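# Hang the picture by its back wire on two wall hooks

## Task

Using the wire on its back, hang the picture on the two hooks on the wall so it ends upright, level, with its face toward the room; letting it drop onto the hooks counts as failure.

## Robot and tools

Robot: two arms, left_arm (base near y = +0.324 m) and right_arm (base near y = -0.281 m), each ending in a two-finger parallel gripper. Joints from base outward: waist, shoulder, elbow (straight at 2.901 rad), wrist pitch, wrist yaw, wrist roll, then the gripper. Cameras: cam_head_left and cam_head_right (896x504, on a fixed stand behind the arms) and cam_left_wrist and cam_right_wrist (896x504, riding on each hand).

Frame: everything uses the scene frame. Origin is at table-top height, halfway between the arms; +x points out over the table, +y toward left_arm, +z up. Positions are in metres, orientations as quat_wxyz. On a gripper, +z is the direction the fingers point and the fingers close along its y axis. end_effector_position is the spot between the finger pads, just behind the tips. Printed poses may be wrong by a few centimetres, worse at long reach.

A row is 14 numbers, each in [-1, 1]: dx, dy, dz, rx, ry, rz, opening for left_arm, then those seven for right_arm. Both arms are always in every row. The six pose numbers are offsets, not poses: they are measured from that arm's Hand target as it stood when the action or move began, along scene axes. Scale: 1.0 equals 0.6 m for dx, dy, dz and 180 degrees for rotation; rx, ry, rz form one rotation vector, turning about the hand's own position. Opening is absolute, not an offset: +1 fully open (about 87 mm between pads), 0 about 31-49 mm, -0.5 about 8-21 mm, -1 shut. To leave an arm as it is, give zeros for its six pose numbers and repeat its present opening (a 0 there would half-close it).

execute_actions: argument actions is a list of actions; each action is a list of up to 15 rows, one row per 1/30 s step; a short action keeps its last row to step 15. All rows of an action count from that action's start pose, not from the previous row, and the next action starts again from the new Hand target, so repeating an offset keeps moving. Optional cameras: list of names, ["all"], or []. An empty actions list returns images and the full state.

move: target is one 14-number row or a list of up to 15 rows; every row in a list counts from the same starting Hand targets. speed is path top speed in m/s (0.002 to 2.9, default 0.25; turning up to twice that in rad/s), one value or one per target. blend (metres) rounds corners between listed targets; 0 stops at each. opening_speed sets how fast openings change, in units per second on the -1..+1 scale, at least 0.2. blocking=false returns after about 0.5 s while motion continues. A move lasts at most 10 s. Its result adds a move: line: done, off_target, moving, held or fault, plus limits=paced (pose clipped) or limits=held (steps withheld).

wait: seconds from 0 to 3600; sends nothing new, lets a running move continue. stop: brakes a running move. zoom_image: camera name and region [x0, y0, x1, y1] in pixels of that camera's latest image, at most 504 by 504. finished_scene: scene = the current scene's number; irreversible, call only when the picture hangs by itself.

Results show per arm end_effector_position and quat, Hand target (the base for the next offsets), Joint positions (gripper last, 0 closed to 1 open), joint velocities and torques, grip_measured (on the command scale), Tool commands, and sometimes per-step positions. MOTOR HOT appears at 75 C; at 90 C a fault folds that arm away for the rest of the scene; at 100 C it goes limp.

Practical notes: each step the commanded orientation is clipped to 40 degrees from the measured one. Grippers sag and stop short under friction and load; check pose and tilt after each motion and send the leftover as a new offset. Small moves may not happen or may drift sideways. Faster moves overshoot and strike harder. Avoid paths near an arm's own base (the elbow can whip round). To grip, command about 0.04 below the grip_measured reading at first contact; pads push up to about 20 N. Never let the arms, grippers or wrist cameras touch each other, and do not close a gripper on the other arm. Do not ram the wall, hooks or table, drop the picture, let go while it is moving, or leave anything off the table. Objects may get nudged unexpectedly. Sensible plan: grasp the frame, lift it upright facing out, bring the wire just above both hooks, lower slowly until the wire rests on them, verify on camera it is level, then open and back away gently.

Each tool is called after "Emit:" as name([rows], argument=value, ...), one row to a line, values as JSON.

## Session

Emit:
execute_actions(actions=[])

Scene clock: 0.00 s.
left_arm: end_effector_position=(+0.3927, +0.0419, +0.2737) grip_measured=+1.000 end_effector_quat_wxyz=(+0.493, +0.020, +0.861, -0.119) | right_arm: end_effector_position=(+0.3448, -0.1352, +0.2999) grip_measured=+1.000 end_effector_quat_wxyz=(+0.544, +0.021, +0.833, +0.098)
Joint positions: left_arm=[-0.843 1.571 1.56 -0.568 -0.482 -0.508 1] | right_arm=[0.571 1.086 1.211 -0.566 0.422 0.393 1]
Joint velocities: within noise
Joint torques (N m): no reading
Heat: left arm: 28 °C; right arm: 28 °C.
Hand target: left_arm +0.3928, +0.0421, +0.2802; +0.498, +0.018, +0.858, -0.123 | right_arm +0.3445, -0.1355, +0.3035; +0.547, +0.022, +0.831, +0.100
Tool commands: left_gripper/opening=+1.0 right_gripper/opening=+1.0

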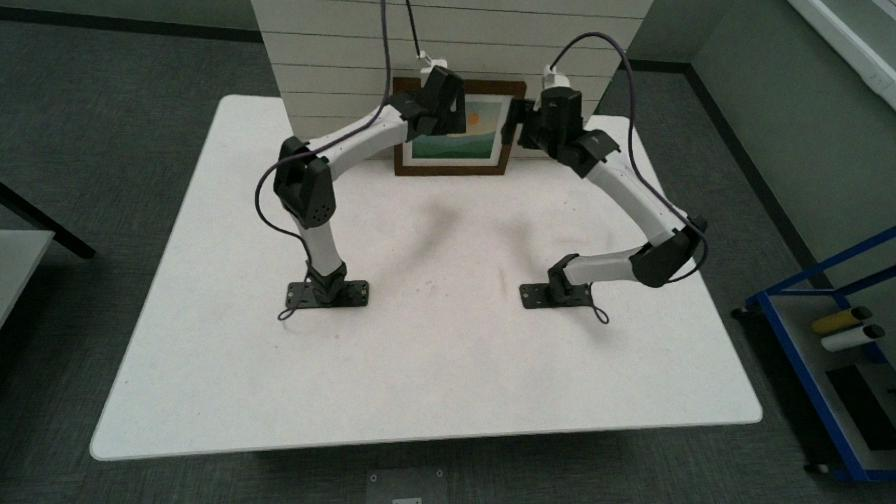

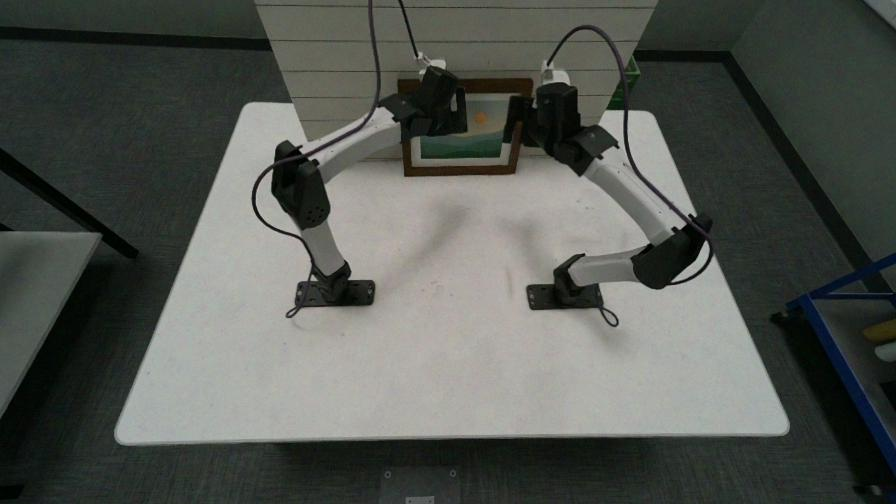

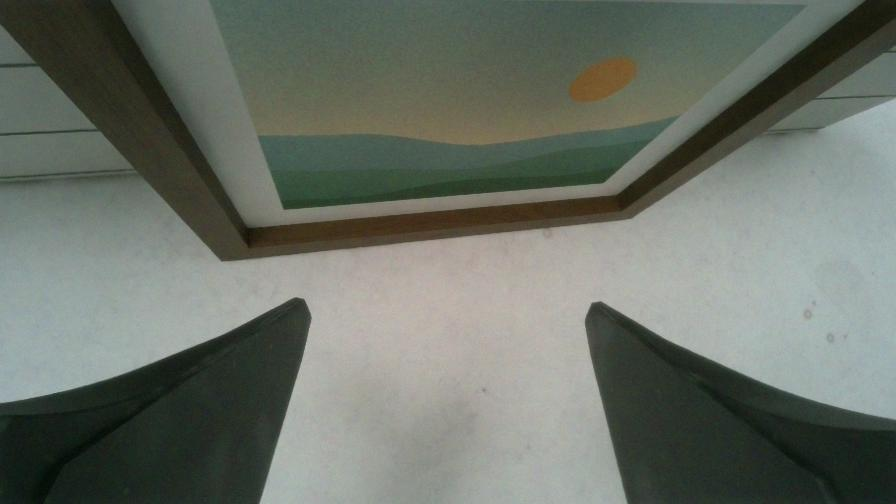

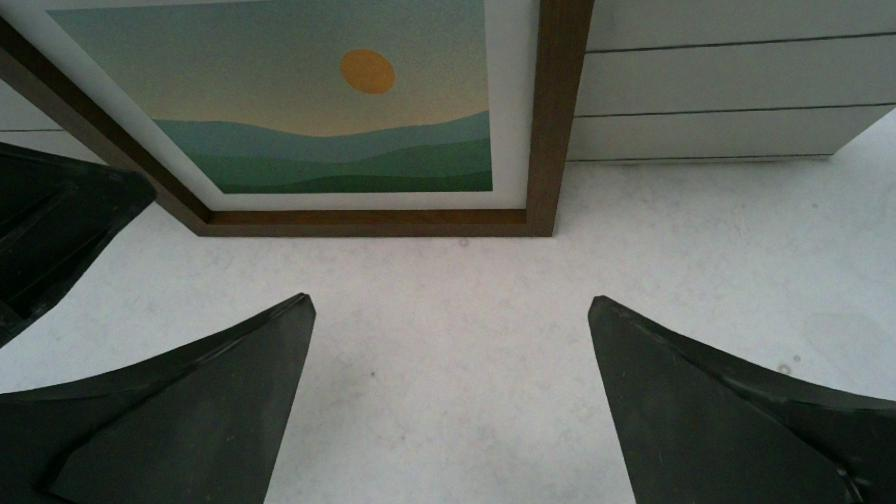

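Emit:
zoom_image(camera="cam_head_right", region=[250, 0, 650, 200])

Emit:
move(target=[-0.205, 0.18, 0.233, 0.031, -0.331, 0.077, 1, 0, 0, 0, 0, 0, 0, 1], speed=0.4, cameras=["all"])

Scaled by 1.260.

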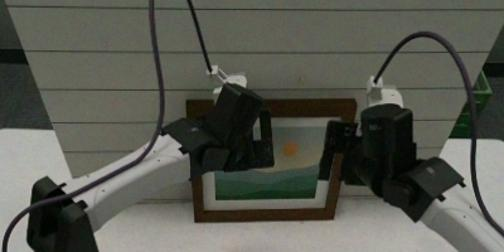

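Scene clock: 9.63 s.
left_arm: end_effector_position=(+0.2728, +0.1499, +0.4169) grip_measured=+1.000 end_effector_quat_wxyz=(+0.862, +0.011, +0.507, +0.011) | right_arm: end_effector_position=(+0.3448, -0.1352, +0.2999) grip_measured=+1.000 end_effector_quat_wxyz=(+0.544, +0.021, +0.833, +0.098)
Joint positions: left_arm=[-1.277 1.087 0.676 1.456 -0.976 0.993 1] | right_arm=[0.571 1.086 1.211 -0.566 0.422 0.393 1]
Joint torques (N m): left_arm=[-0.79 -1.25 7.16 1.16 0.48 0.09] | right_arm=[-0.29 -2.8 8.54 1.93 0.07 0.07]
Heat: left arm: 30 °C; right arm: 29 °C.
Hand target: left_arm +0.2697, +0.1501, +0.4200; +0.867, +0.001, +0.499, +0.000 | right_arm +0.3445, -0.1355, +0.3035; +0.547, +0.022, +0.831, +0.100
Off the commanded pose: left_arm 0.004 m, 2 deg | right_arm 0.004 m, 0 deg.
move: done
cam_left_wrist: T_world_to_cam=[[0.02312, -0.99965, -0.01308, 0.14633], [-0.37097, 0.00358, -0.92864, 0.50829], [0.92836, 0.02632, -0.37076, 0.04037]] pos_world=[0.1477, 0.1434, 0.4889]

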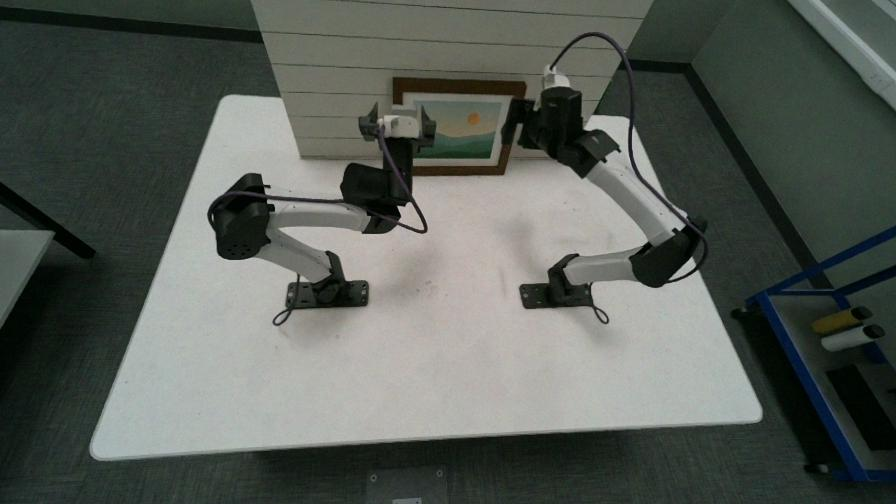

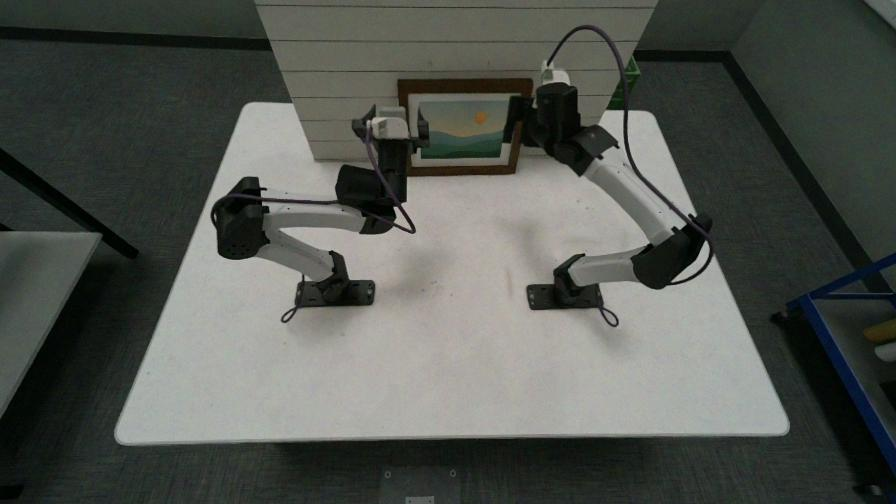

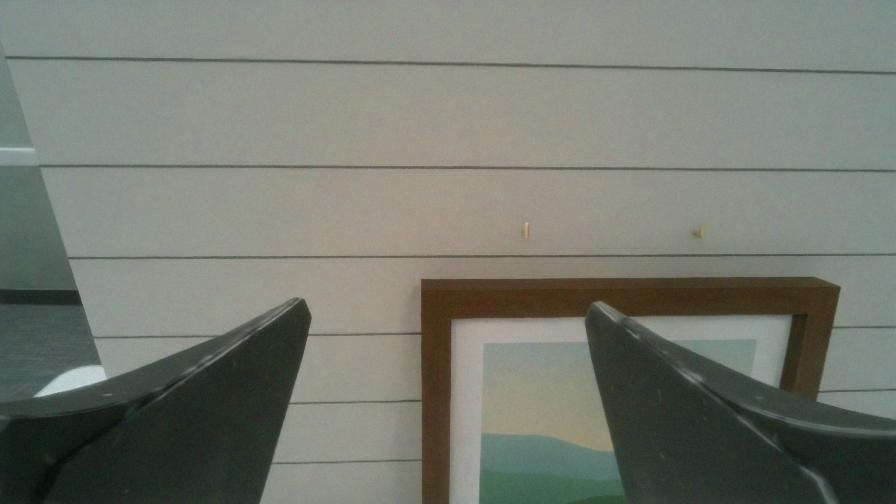

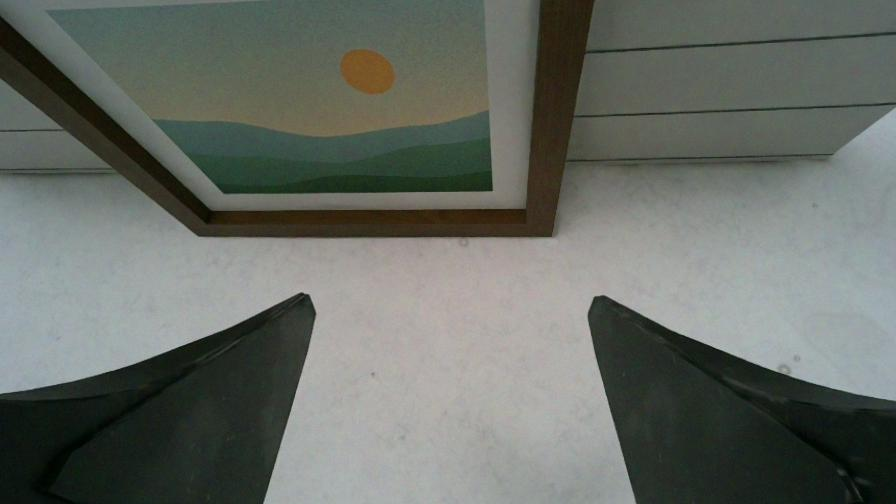

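Emit:
zoom_image(camera="cam_left_wrist", region=[490, 190, 740, 330])

Emit:
zoom_image(camera="cam_left_wrist", region=[380, 250, 884, 504])

Scaled by 2.016.

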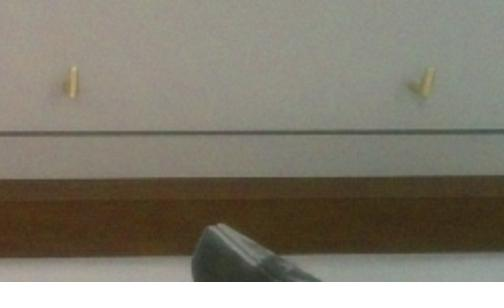

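Scaled by 1.000.

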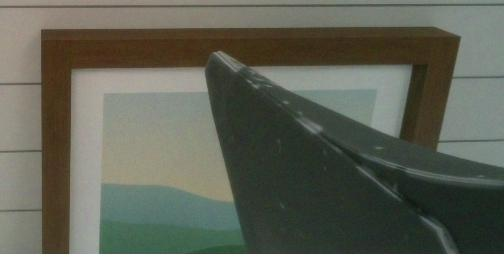

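Emit:
zoom_image(camera="cam_head_right", region=[380, 30, 560, 190])

Emit:
zoom_image(camera="cam_head_left", region=[380, 30, 560, 190])

Emit:
zoom_image(camera="cam_right_wrist", region=[400, 0, 720, 260])

Emit:
zoom_image(camera="cam_left_wrist", region=[740, 250, 880, 420])

Scaled by 2.800.

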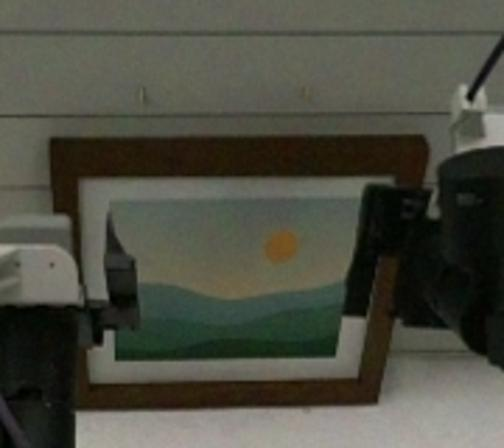

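Scaled by 2.800.

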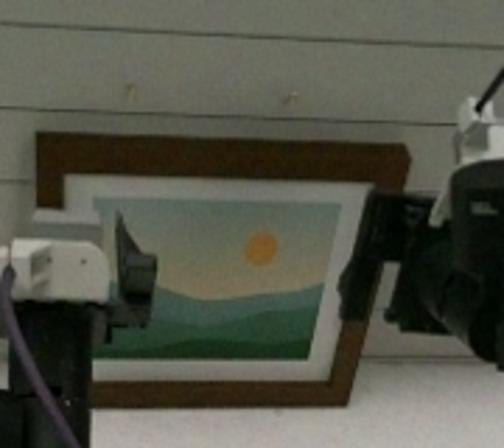

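Scaled by 1.575.

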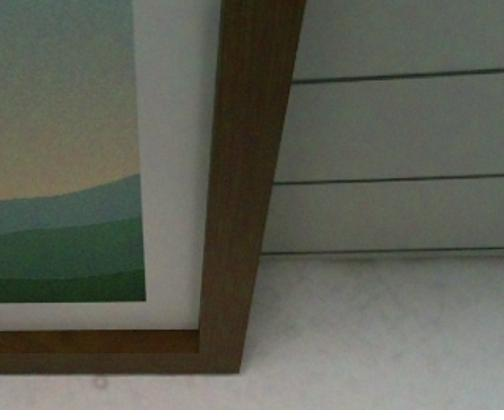

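Scaled by 2.965.

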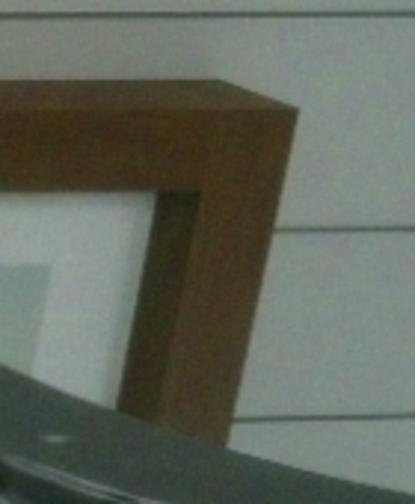

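Emit:
move(target=[0.2172, 0.0215, -0.3667, 0, 0.2344, 0, 0.5, 0.0925, -0.0392, -0.1725, -0.0585, -0.0625, -0.0293, 0.5], speed=0.4, opening_speed=2, cameras=["all"])

Scene clock: 36.53 s.
left_arm: end_effector_position=(+0.3961, +0.1636, +0.1856) grip_measured=+0.500 end_effector_quat_wxyz=(+0.621, +0.014, +0.784, +0.012) | right_arm: end_effector_position=(+0.3975, -0.1535, +0.2034) grip_measured=+0.500 end_effector_quat_wxyz=(+0.628, -0.007, +0.778, +0.010)
Joint positions: left_arm=[-0.724 1.268 0.716 0.253 -0.678 -0.154 0.75] | right_arm=[0.516 1.154 0.692 0.215 0.519 0.132 0.75]
Joint torques (N m): left_arm=[0.9 -5.56 10.88 1.81 -0.04 -0.12] | right_arm=[-1.02 -2.77 7.27 2.21 0.2 0.03]
Heat: left arm: 32 °C; right arm: 31 °C.
Hand target: left_arm +0.4000, +0.1632, +0.1998; +0.629, +0.000, +0.777, +0.000 | right_arm +0.4000, -0.1589, +0.2001; +0.629, +0.000, +0.777, +0.000
Off the commanded pose: left_arm 0.015 m, 2 deg | right_arm 0.007 m, 1 deg.
move: off_target (left_arm)
cam_left_wrist: T_world_to_cam=[[0.01625, -0.99929, -0.03392, 0.16064], [-0.89896, 0.00025, -0.43802, 0.45793], [0.43772, 0.03761, -0.89832, 0.13013]] pos_world=[0.35209, 0.15551, 0.32294]
cam_right_wrist: T_world_to_cam=[[0.04426, -0.99897, 0.00951, -0.17436], [-0.86385, -0.04305, -0.5019, 0.46365], [0.5018, 0.01401, -0.86487, 0.12434]] pos_world=[0.34585, -0.15596, 0.3419]

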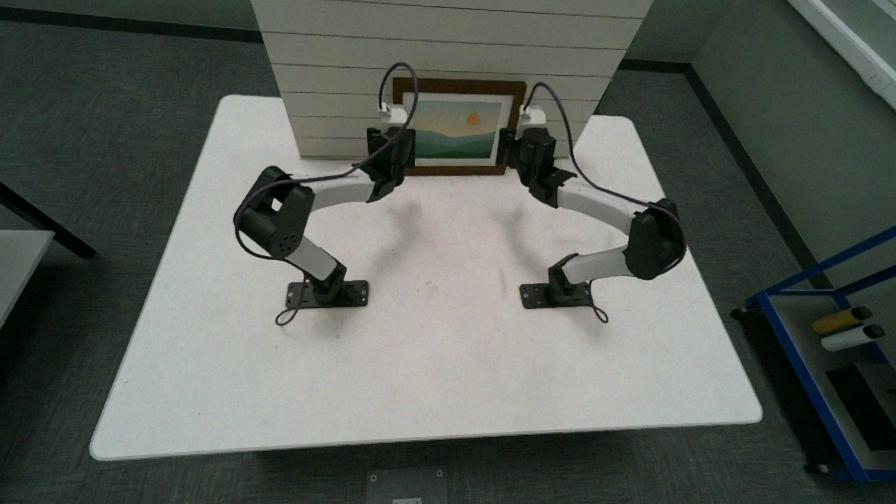

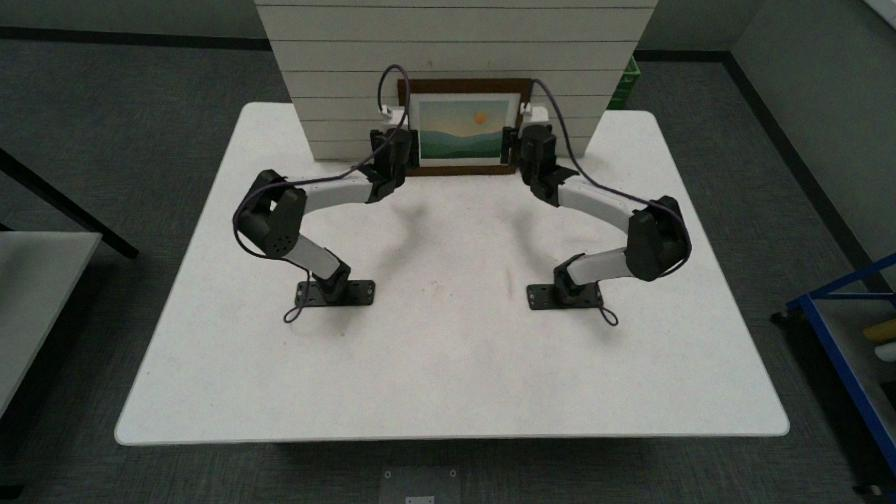

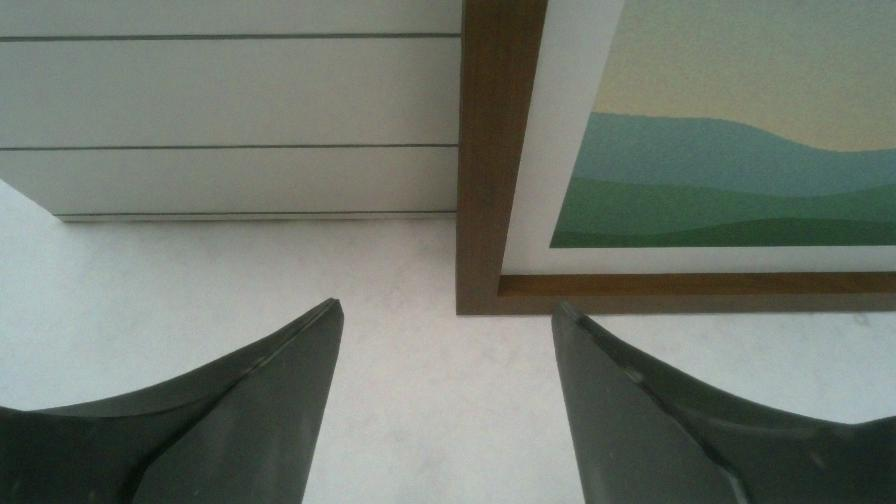

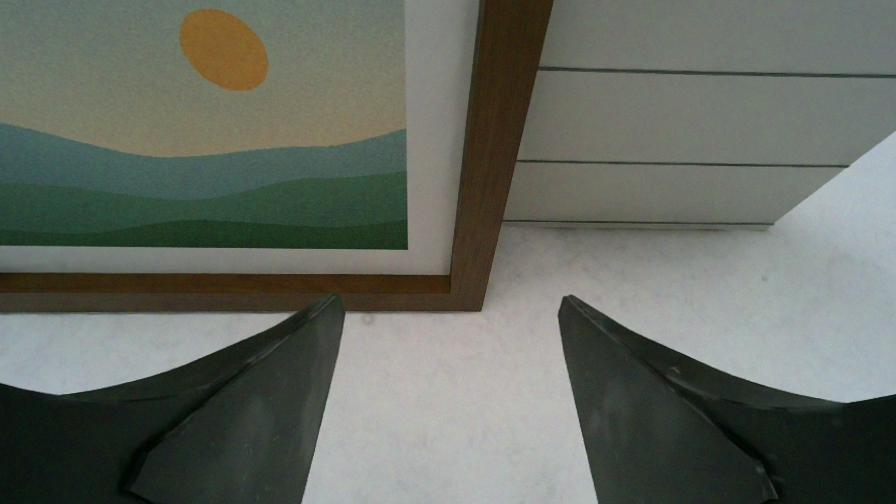

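Emit:
move(target=[0.1217, -0.031, 0, 0, 0, 0, 0.5, 0.171, -0.038, -0.008, 0, 0, 0, 0.5], speed=0.25, cameras=["cam_left_wrist", "cam_right_wrist"])

Scene clock: 46.17 s.
left_arm: end_effector_position=(+0.4635, +0.1463, +0.1890) grip_measured=+0.500 end_effector_quat_wxyz=(+0.617, +0.004, +0.787, +0.004) | right_arm: end_effector_position=(+0.4937, -0.1847, +0.1850) grip_measured=+0.500 end_effector_quat_wxyz=(+0.617, +0.002, +0.787, -0.009)
Joint positions: left_arm=[-0.624 1.525 0.942 0.293 -0.582 -0.15 0.75] | right_arm=[0.282 1.509 0.899 0.354 0.332 0.072 0.75]
Joint torques (N m): left_arm=[0.8 -5.33 10.88 2.21 -0.08 0.11] | right_arm=[-0.96 -5.48 10.61 2.28 -0.19 0.04]
Heat: left arm: 34 °C; right arm: 32 °C.
Hand target: left_arm +0.4730, +0.1445, +0.1998; +0.629, +0.001, +0.777, +0.000 | right_arm +0.5026, -0.1817, +0.1954; +0.629, +0.000, +0.777, +0.000
Off the commanded pose: left_arm 0.015 m, 2 deg | right_arm 0.014 m, 2 deg.
move: off_target (left_arm, right_arm)
cam_left_wrist: T_world_to_cam=[[0.02223, -0.9997, -0.01043, 0.1353], [-0.90307, -0.0156, -0.42921, 0.52254], [0.42892, 0.01896, -0.90314, 0.11213]] pos_world=[0.42079, 0.14129, 0.32697]
cam_right_wrist: T_world_to_cam=[[0.00595, -0.99957, 0.02875, -0.19439], [-0.8784, -0.01896, -0.47756, 0.54319], [0.4779, -0.02241, -0.87813, 0.06804]] pos_world=[0.44577, -0.18248, 0.32475]

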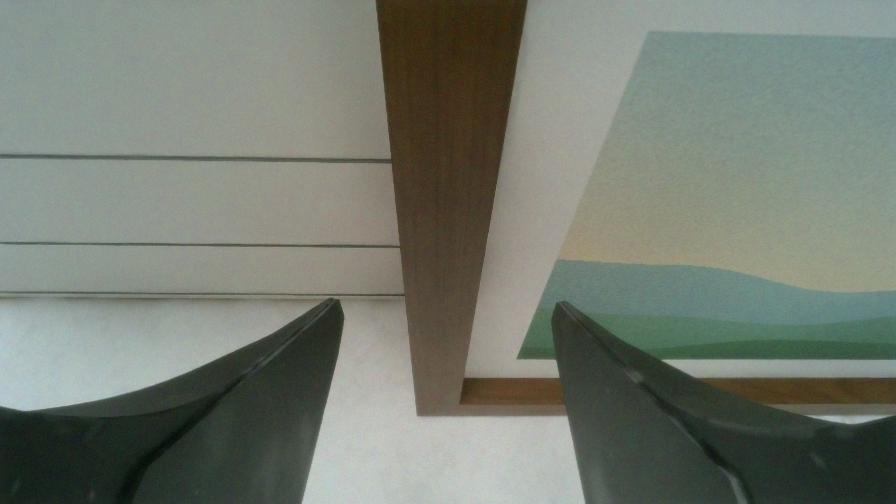

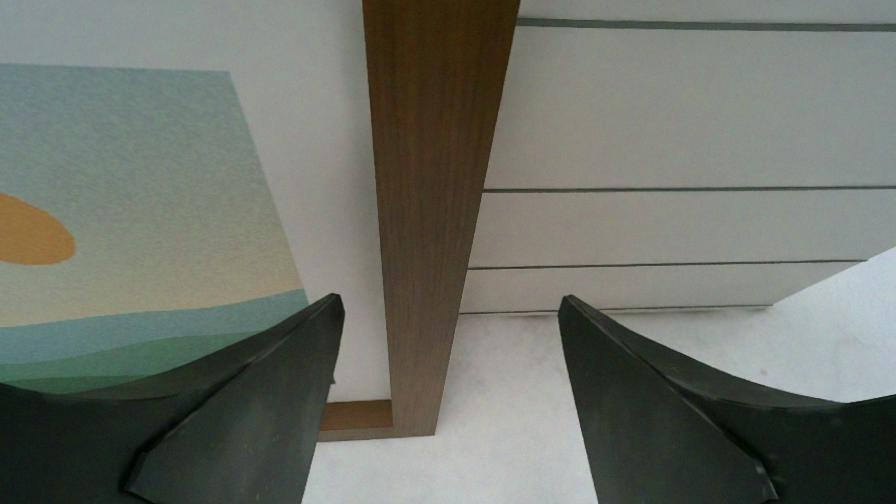

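Emit:
move(target=[0.039, 0, -0.009, 0, 0, 0, 0.5, 0.04, 0.0142, -0.009, 0, 0, 0, 0.5], speed=0.1, cameras=["cam_left_wrist", "cam_right_wrist"])

Scene clock: 48.87 s.
left_arm: end_effector_position=(+0.4869, +0.1466, +0.1845) grip_measured=+0.500 end_effector_quat_wxyz=(+0.617, +0.003, +0.787, +0.004) | right_arm: end_effector_position=(+0.5102, -0.1790, +0.1810) grip_measured=+0.500 end_effector_quat_wxyz=(+0.612, -0.004, +0.790, -0.012)
Joint positions: left_arm=[-0.585 1.605 1 0.322 -0.545 -0.14 0.75] | right_arm=[0.282 1.582 0.965 0.35 0.329 0.063 0.75]
Joint torques (N m): left_arm=[0.76 -5.79 10.8 2.24 -0.07 0.12] | right_arm=[-0.79 -3.82 11.84 2.55 -0.15 0.14]
Heat: left arm: 34 °C; right arm: 33 °C.
Hand target: left_arm +0.4965, +0.1445, +0.1945; +0.629, +0.000, +0.777, +0.000 | right_arm +0.5265, -0.1732, +0.1900; +0.629, +0.000, +0.777, +0.000
Off the commanded pose: left_arm 0.014 m, 2 deg | right_arm 0.020 m, 3 deg.
move: off_target (left_arm, right_arm)
cam_left_wrist: T_world_to_cam=[[0.02468, -0.99966, -0.00814, 0.1334], [-0.90299, -0.0188, -0.42924, 0.54214], [0.42894, 0.01795, -0.90315, 0.09807]] pos_world=[0.44419, 0.14179, 0.32237]
cam_right_wrist: T_world_to_cam=[[0.01158, -0.99911, 0.04059, -0.19365], [-0.88373, -0.02922, -0.46708, 0.55492], [0.46785, -0.03046, -0.88328, 0.06149]] pos_world=[0.46388, -0.17539, 0.32137]

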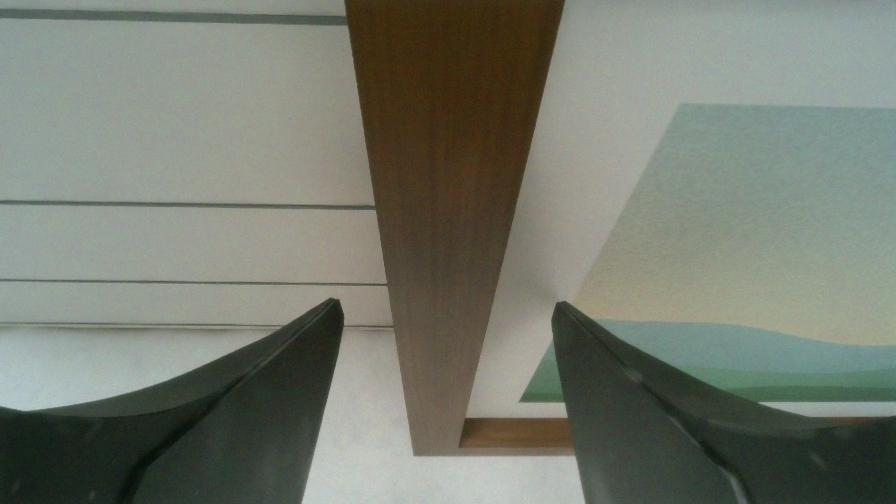

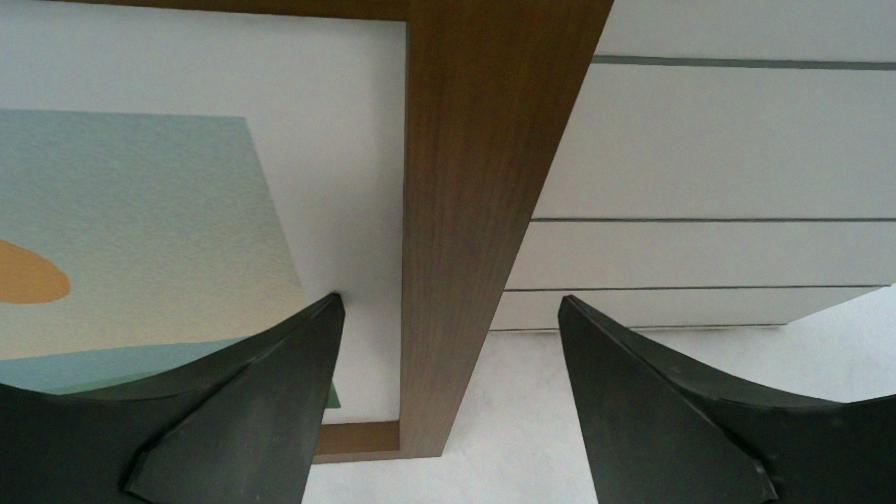

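Emit:
move(target=[0.0125, 0, -0.002, 0, -0.008, 0, 0.5, 0.015, 0.0, -0.002, 0, -0.014, 0, 0.5], speed=0.06, cameras=["cam_left_wrist", "cam_right_wrist"])

Scene clock: 51.73 s.
left_arm: end_effector_position=(+0.4947, +0.1453, +0.1845) grip_measured=+0.500 end_effector_quat_wxyz=(+0.627, +0.003, +0.779, +0.003) | right_arm: end_effector_position=(+0.5214, -0.1756, +0.1794) grip_measured=+0.500 end_effector_quat_wxyz=(+0.628, -0.005, +0.778, -0.011)
Joint positions: left_arm=[-0.578 1.632 1 0.381 -0.54 -0.123 0.75] | right_arm=[0.282 1.628 0.965 0.439 0.328 0.049 0.75]
Joint torques (N m): left_arm=[0.91 -6.09 10.47 2.25 -0.05 0.11] | right_arm=[-1.28 -4.96 10.7 2.62 -0.18 0.12]
Heat: left arm: 35 °C; right arm: 34 °C.
Hand target: left_arm +0.5040, +0.1444, +0.1933; +0.639, +0.000, +0.769, +0.000 | right_arm +0.5355, -0.1732, +0.1887; +0.646, +0.000, +0.763, +0.000
Off the commanded pose: left_arm 0.013 m, 2 deg | right_arm 0.017 m, 3 deg.
move: off_target (left_arm, right_arm)
cam_left_wrist: T_world_to_cam=[[0.02241, -0.99973, -0.00549, 0.13256], [-0.89125, -0.01749, -0.45318, 0.54754], [0.45296, 0.01505, -0.8914, 0.08125]] pos_world=[0.44822, 0.14088, 0.32129]
cam_right_wrist: T_world_to_cam=[[0.01375, -0.99908, 0.04065, -0.19151], [-0.86411, -0.03232, -0.50227, 0.5598], [0.50312, -0.02822, -0.86375, 0.03339]] pos_world=[0.46956, -0.17229, 0.31779]

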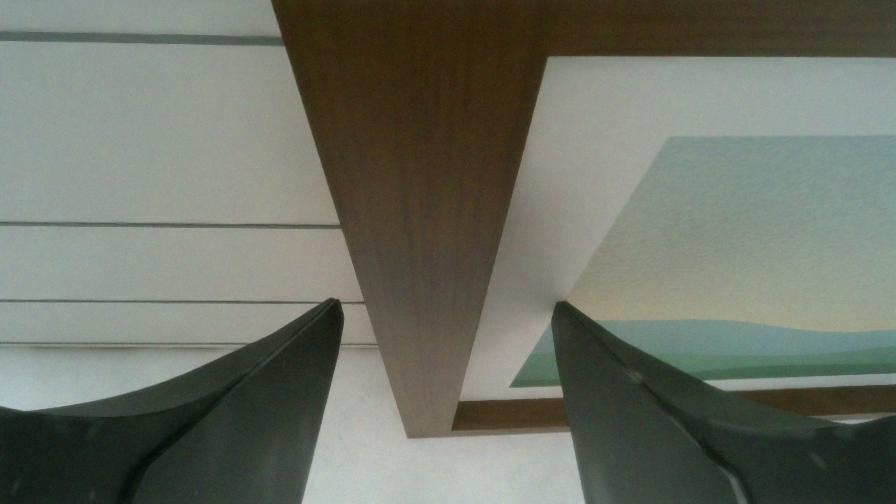

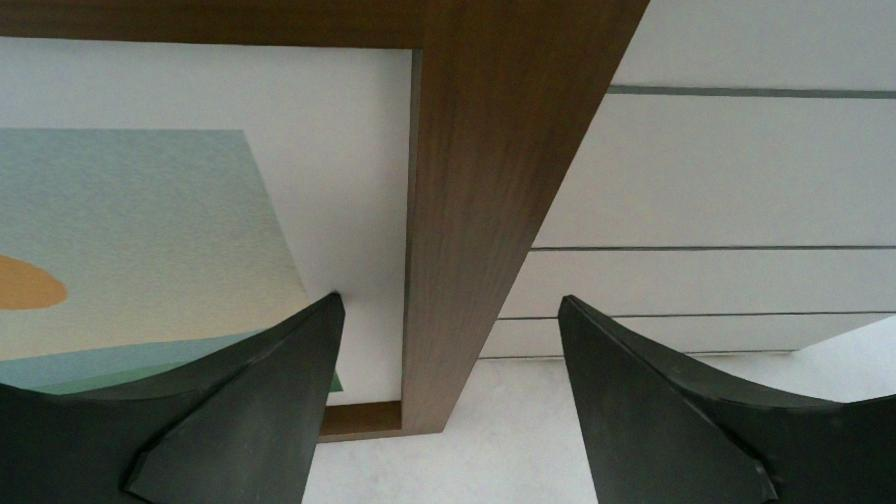

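Emit:
move(target=[0, 0, 0, 0, 0, 0, -0.5, 0, 0, 0, 0, 0, 0, -0.5], opening_speed=1.2, cameras=["cam_left_wrist", "cam_right_wrist"])

Scene clock: 53.57 s.
left_arm: end_effector_position=(+0.4959, +0.1494, +0.1847) grip_measured=-0.233 end_effector_quat_wxyz=(+0.628, +0.004, +0.778, +0.011) | right_arm: end_effector_position=(+0.5232, -0.1731, +0.1741) grip_measured=-0.251 end_effector_quat_wxyz=(+0.625, -0.009, +0.780, -0.003)
Joint positions: left_arm=[-0.572 1.632 1 0.382 -0.544 -0.109 0.384] | right_arm=[0.278 1.642 0.965 0.446 0.307 0.055 0.375]
Joint torques (N m): left_arm=[0.35 -6.16 10.48 2.24 0 -0.01] | right_arm=[-0.95 -6.12 10.73 2.54 0.02 0.06]
Heat: left arm: 35 °C; right arm: 34 °C.
Hand target: left_arm +0.5039, +0.1444, +0.1934; +0.639, +0.001, +0.769, +0.000 | right_arm +0.5355, -0.1732, +0.1886; +0.646, +0.000, +0.763, +0.000
Off the commanded pose: left_arm 0.013 m, 2 deg | right_arm 0.019 m, 3 deg.
move: done
cam_left_wrist: T_world_to_cam=[[0.03, -0.99935, -0.01978, 0.13539], [-0.8906, -0.01774, -0.45444, 0.5487], [0.45379, 0.03125, -0.89056, 0.07774]] pos_world=[0.44933, 0.14261, 0.32127]
cam_right_wrist: T_world_to_cam=[[0.02949, -0.99903, 0.03262, -0.19559], [-0.86752, -0.04179, -0.49565, 0.55779], [0.49653, -0.01368, -0.86791, 0.03464]] pos_world=[0.47246, -0.17162, 0.31291]

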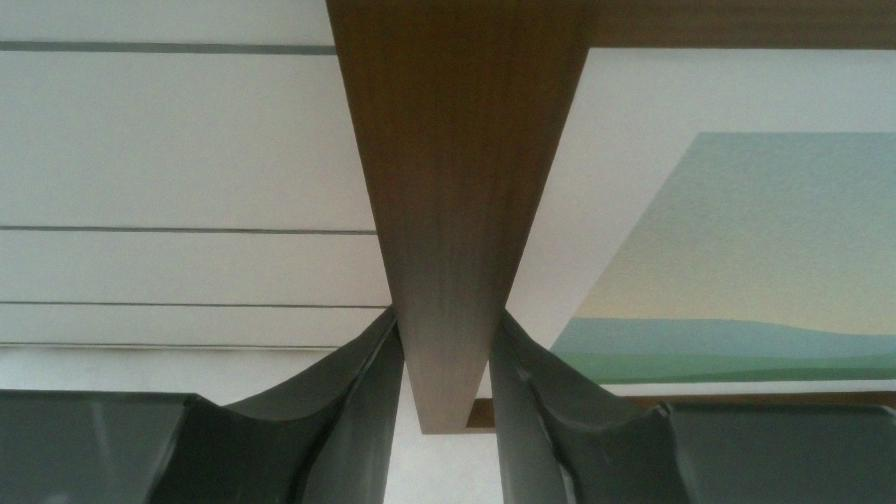

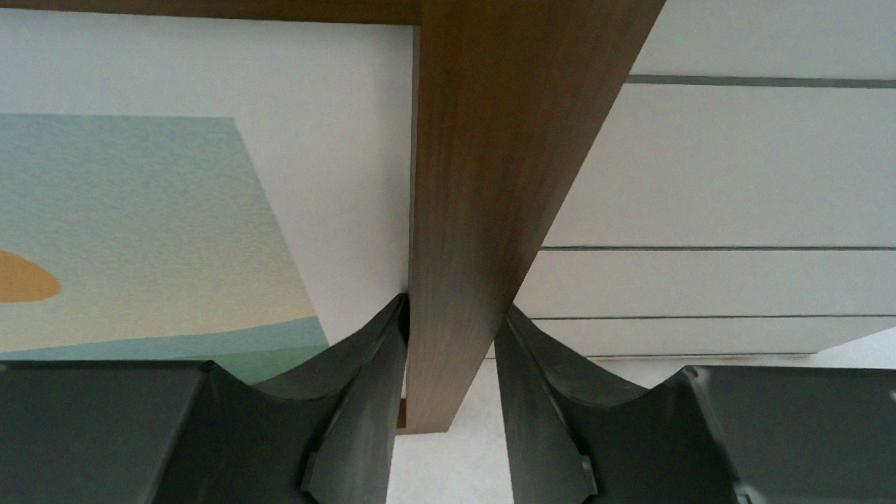

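Emit:
move([
  [0, 0, 0.05, 0, 0, 0, -0.6, 0, 0, 0.05, 0, 0, 0, -0.6],
  [-0.25, 0, 0.05, 0, -0.0944, 0, -0.6, -0.25, 0, 0.05, 0, -0.0944, 0, -0.6],
], speed=0.15, blend=[0.01, 0], cameras=["all"])

Scene clock: 60.93 s.
left_arm: end_effector_position=(+0.3547, +0.1543, +0.2036) grip_measured=-0.237 end_effector_quat_wxyz=(+0.723, +0.010, +0.690, +0.030) | right_arm: end_effector_position=(+0.3852, -0.1677, +0.1968) grip_measured=-0.261 end_effector_quat_wxyz=(+0.726, -0.011, +0.688, +0.011)
Joint positions: left_arm=[-0.941 1.24 0.447 0.876 -0.94 0.122 0.381] | right_arm=[0.524 1.138 0.363 0.837 0.534 -0.033 0.37]
Joint torques (N m): left_arm=[-1.39 -3.84 8.35 2.62 0.17 0.21] | right_arm=[0.1 -3.92 7.87 2.65 0.23 -0.36]
Heat: left arm: 36 °C; right arm: 35 °C.
Hand target: left_arm +0.3540, +0.1444, +0.2234; +0.746, +0.001, +0.666, +0.000 | right_arm +0.3856, -0.1732, +0.2188; +0.752, +0.000, +0.659, +0.000
Off the commanded pose: left_arm 0.022 m, 5 deg | right_arm 0.023 m, 5 deg.
move: off_target (left_arm, right_arm)
cam_left_wrist: T_world_to_cam=[[0.05027, -0.9976, -0.04759, 0.1431], [-0.7433, -0.00554, -0.66894, 0.4212], [0.66707, 0.069, -0.74179, 0.04681]] pos_world=[0.27466, 0.14186, 0.3233]
cam_right_wrist: T_world_to_cam=[[0.04587, -0.99868, 0.02325, -0.19122], [-0.70056, -0.04875, -0.71192, 0.42654], [0.71212, 0.01636, -0.70187, 0.01226]] pos_world=[0.29886, -0.17037, 0.31672]

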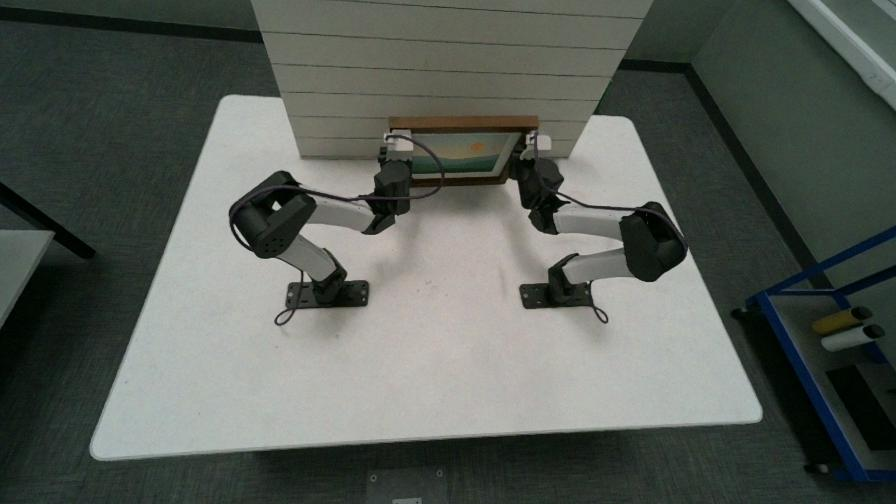

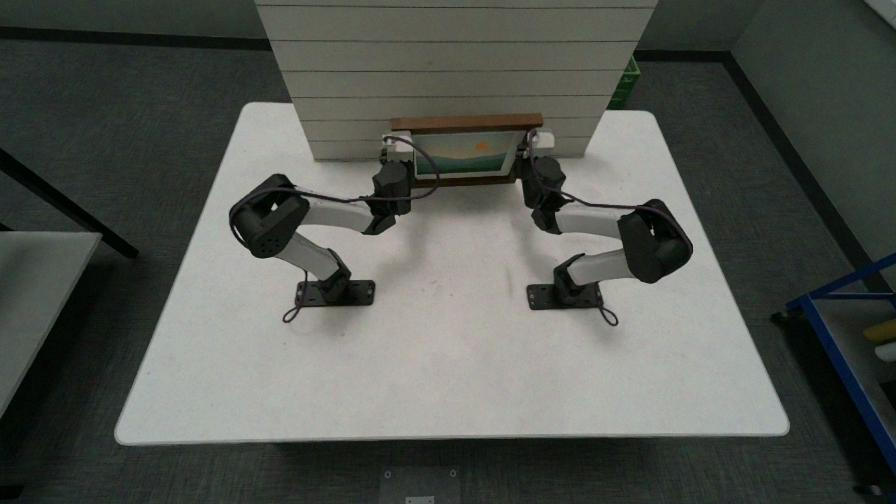

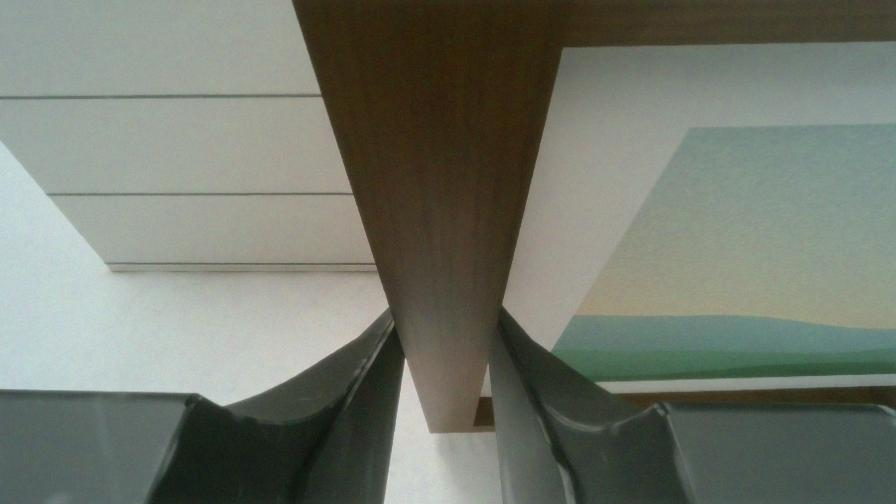

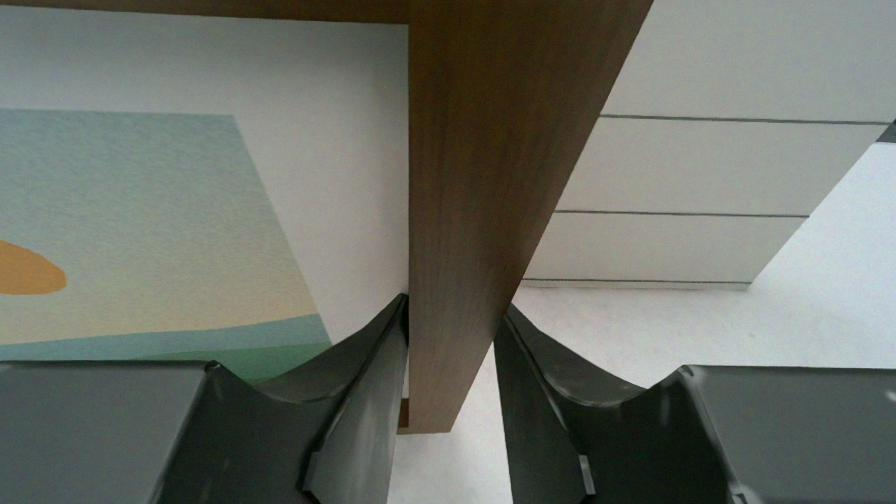

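Emit:
move(target=[0, 0, -0.036, 0, -0.028, 0, -0.6, 0, 0, -0.036, 0, -0.028, 0, -0.6], speed=0.08, cameras=["cam_head_right"])

Scene clock: 63.77 s.
left_arm: end_effector_position=(+0.3553, +0.1540, +0.1813) grip_measured=-0.237 end_effector_quat_wxyz=(+0.749, +0.011, +0.662, +0.032) | right_arm: end_effector_position=(+0.3846, -0.1676, +0.1758) grip_measured=-0.261 end_effector_quat_wxyz=(+0.753, -0.012, +0.658, +0.011)
Joint positions: left_arm=[-0.947 1.432 0.342 1.3 -0.939 0.23 0.381] | right_arm=[0.53 1.326 0.247 1.234 0.534 -0.084 0.37]
Joint torques (N m): left_arm=[-1.14 -4.01 6.83 2.72 0.35 0.19] | right_arm=[-0.21 -3.17 6.65 2.8 0.13 -0.39]
Heat: left arm: 36 °C; right arm: 35 °C.
Hand target: left_arm +0.3539, +0.1445, +0.2018; +0.774, +0.000, +0.633, +0.000 | right_arm +0.3856, -0.1731, +0.1971; +0.780, +0.000, +0.626, +0.000
Off the commanded pose: left_arm 0.023 m, 6 deg | right_arm 0.022 m, 5 deg.
move: off_target (left_arm, right_arm)

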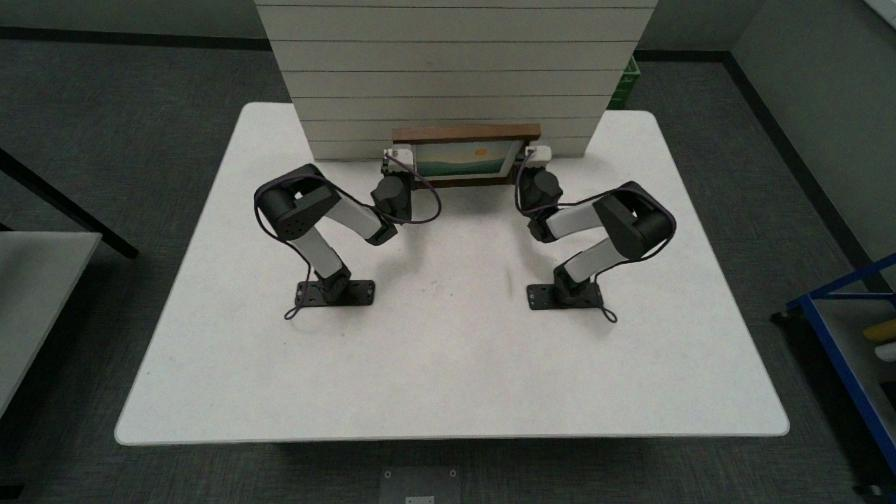

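Emit:
move(target=[0, 0, -0.012, 0, 0, 0, -0.6, 0, 0, -0.012, 0, 0, 0, -0.6], speed=0.05, cameras=["all"])

Scene clock: 65.23 s.
left_arm: end_effector_position=(+0.3557, +0.1539, +0.1756) grip_measured=-0.237 end_effector_quat_wxyz=(+0.750, +0.012, +0.661, +0.034) | right_arm: end_effector_position=(+0.3847, -0.1677, +0.1689) grip_measured=-0.258 end_effector_quat_wxyz=(+0.753, -0.012, +0.658, +0.010)
Joint positions: left_arm=[-0.947 1.47 0.331 1.354 -0.938 0.237 0.381] | right_arm=[0.53 1.369 0.233 1.292 0.535 -0.085 0.371]
Joint torques (N m): left_arm=[-1.14 -3.95 6.41 2.65 0.37 0.16] | right_arm=[-0.23 -3.23 6.28 2.84 0.13 -0.4]
Heat: left arm: 36 °C; right arm: 35 °C.
Hand target: left_arm +0.3539, +0.1445, +0.1946; +0.774, +0.000, +0.633, +0.000 | right_arm +0.3855, -0.1732, +0.1898; +0.780, +0.000, +0.626, +0.000
Off the commanded pose: left_arm 0.021 m, 6 deg | right_arm 0.022 m, 5 deg.
move: off_target (left_arm, right_arm)
cam_left_wrist: T_world_to_cam=[[0.05627, -0.99708, -0.05172, 0.13988], [-0.68871, -0.00126, -0.72504, 0.39296], [0.72285, 0.07641, -0.68676, -0.00523]] pos_world=[0.26654, 0.14037, 0.28856]
cam_right_wrist: T_world_to_cam=[[0.04438, -0.99864, 0.02733, -0.19076], [-0.64066, -0.04944, -0.76623, 0.39236], [0.76654, 0.0165, -0.64198, -0.03799]] pos_world=[0.28895, -0.17047, 0.28147]

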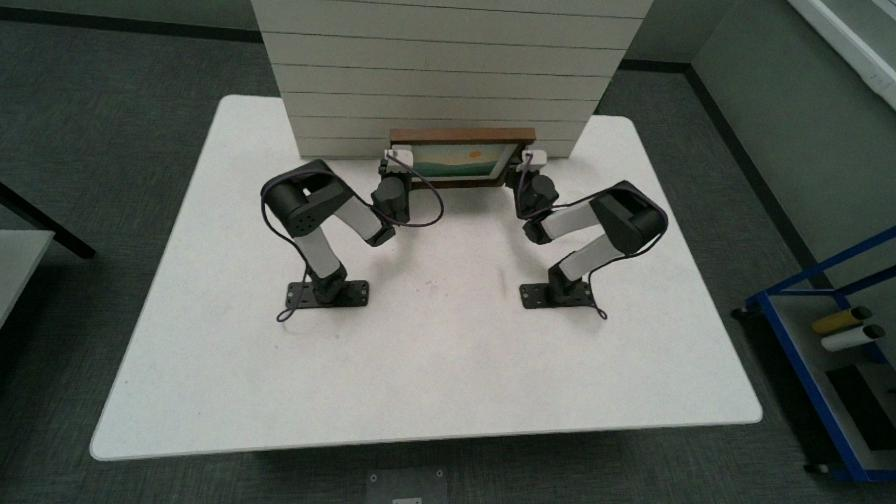

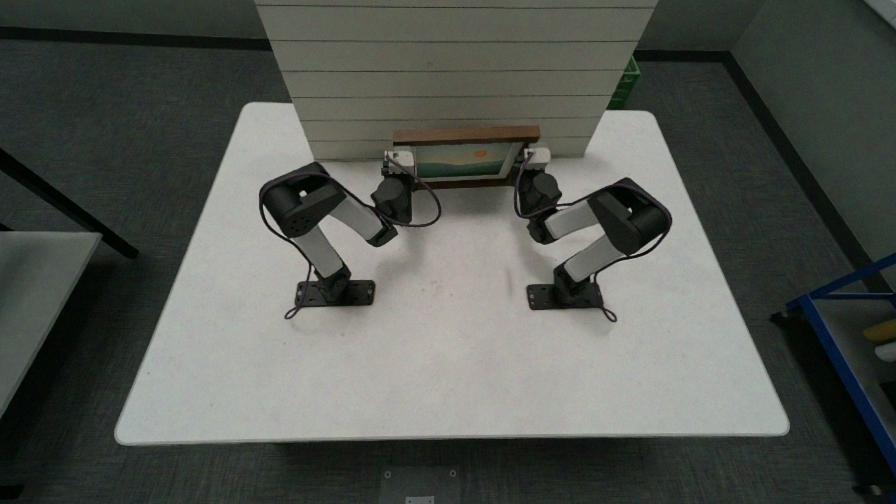

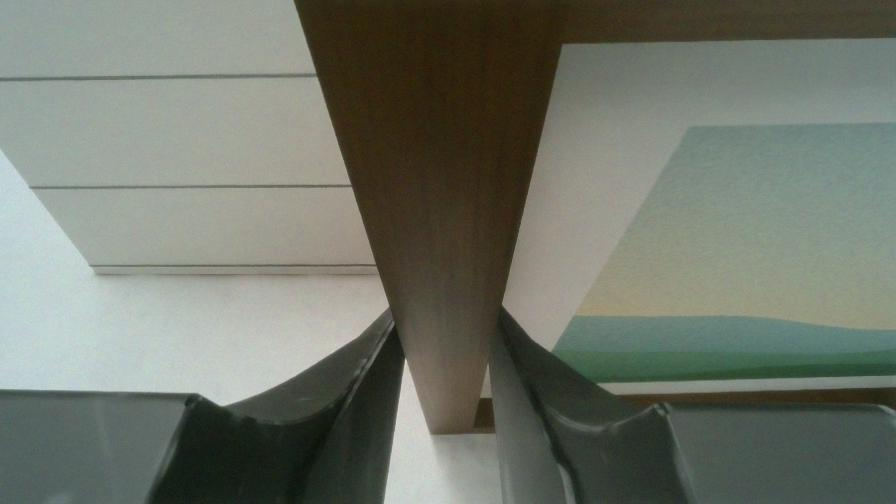

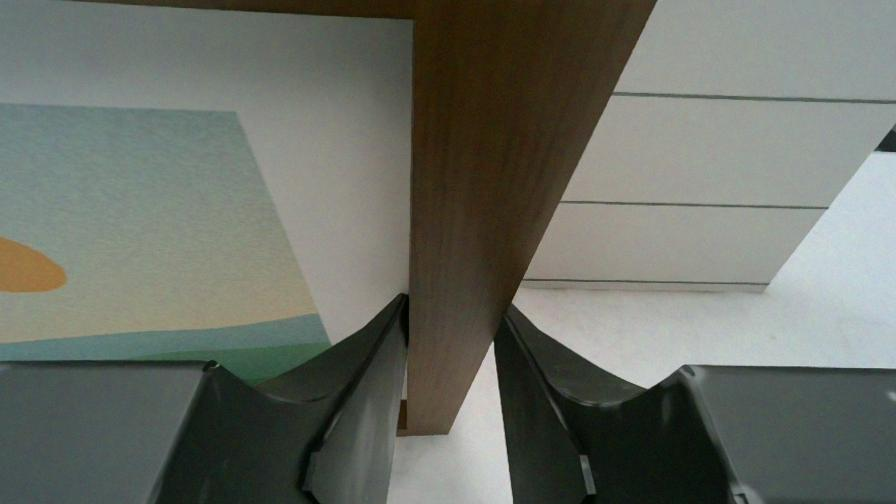

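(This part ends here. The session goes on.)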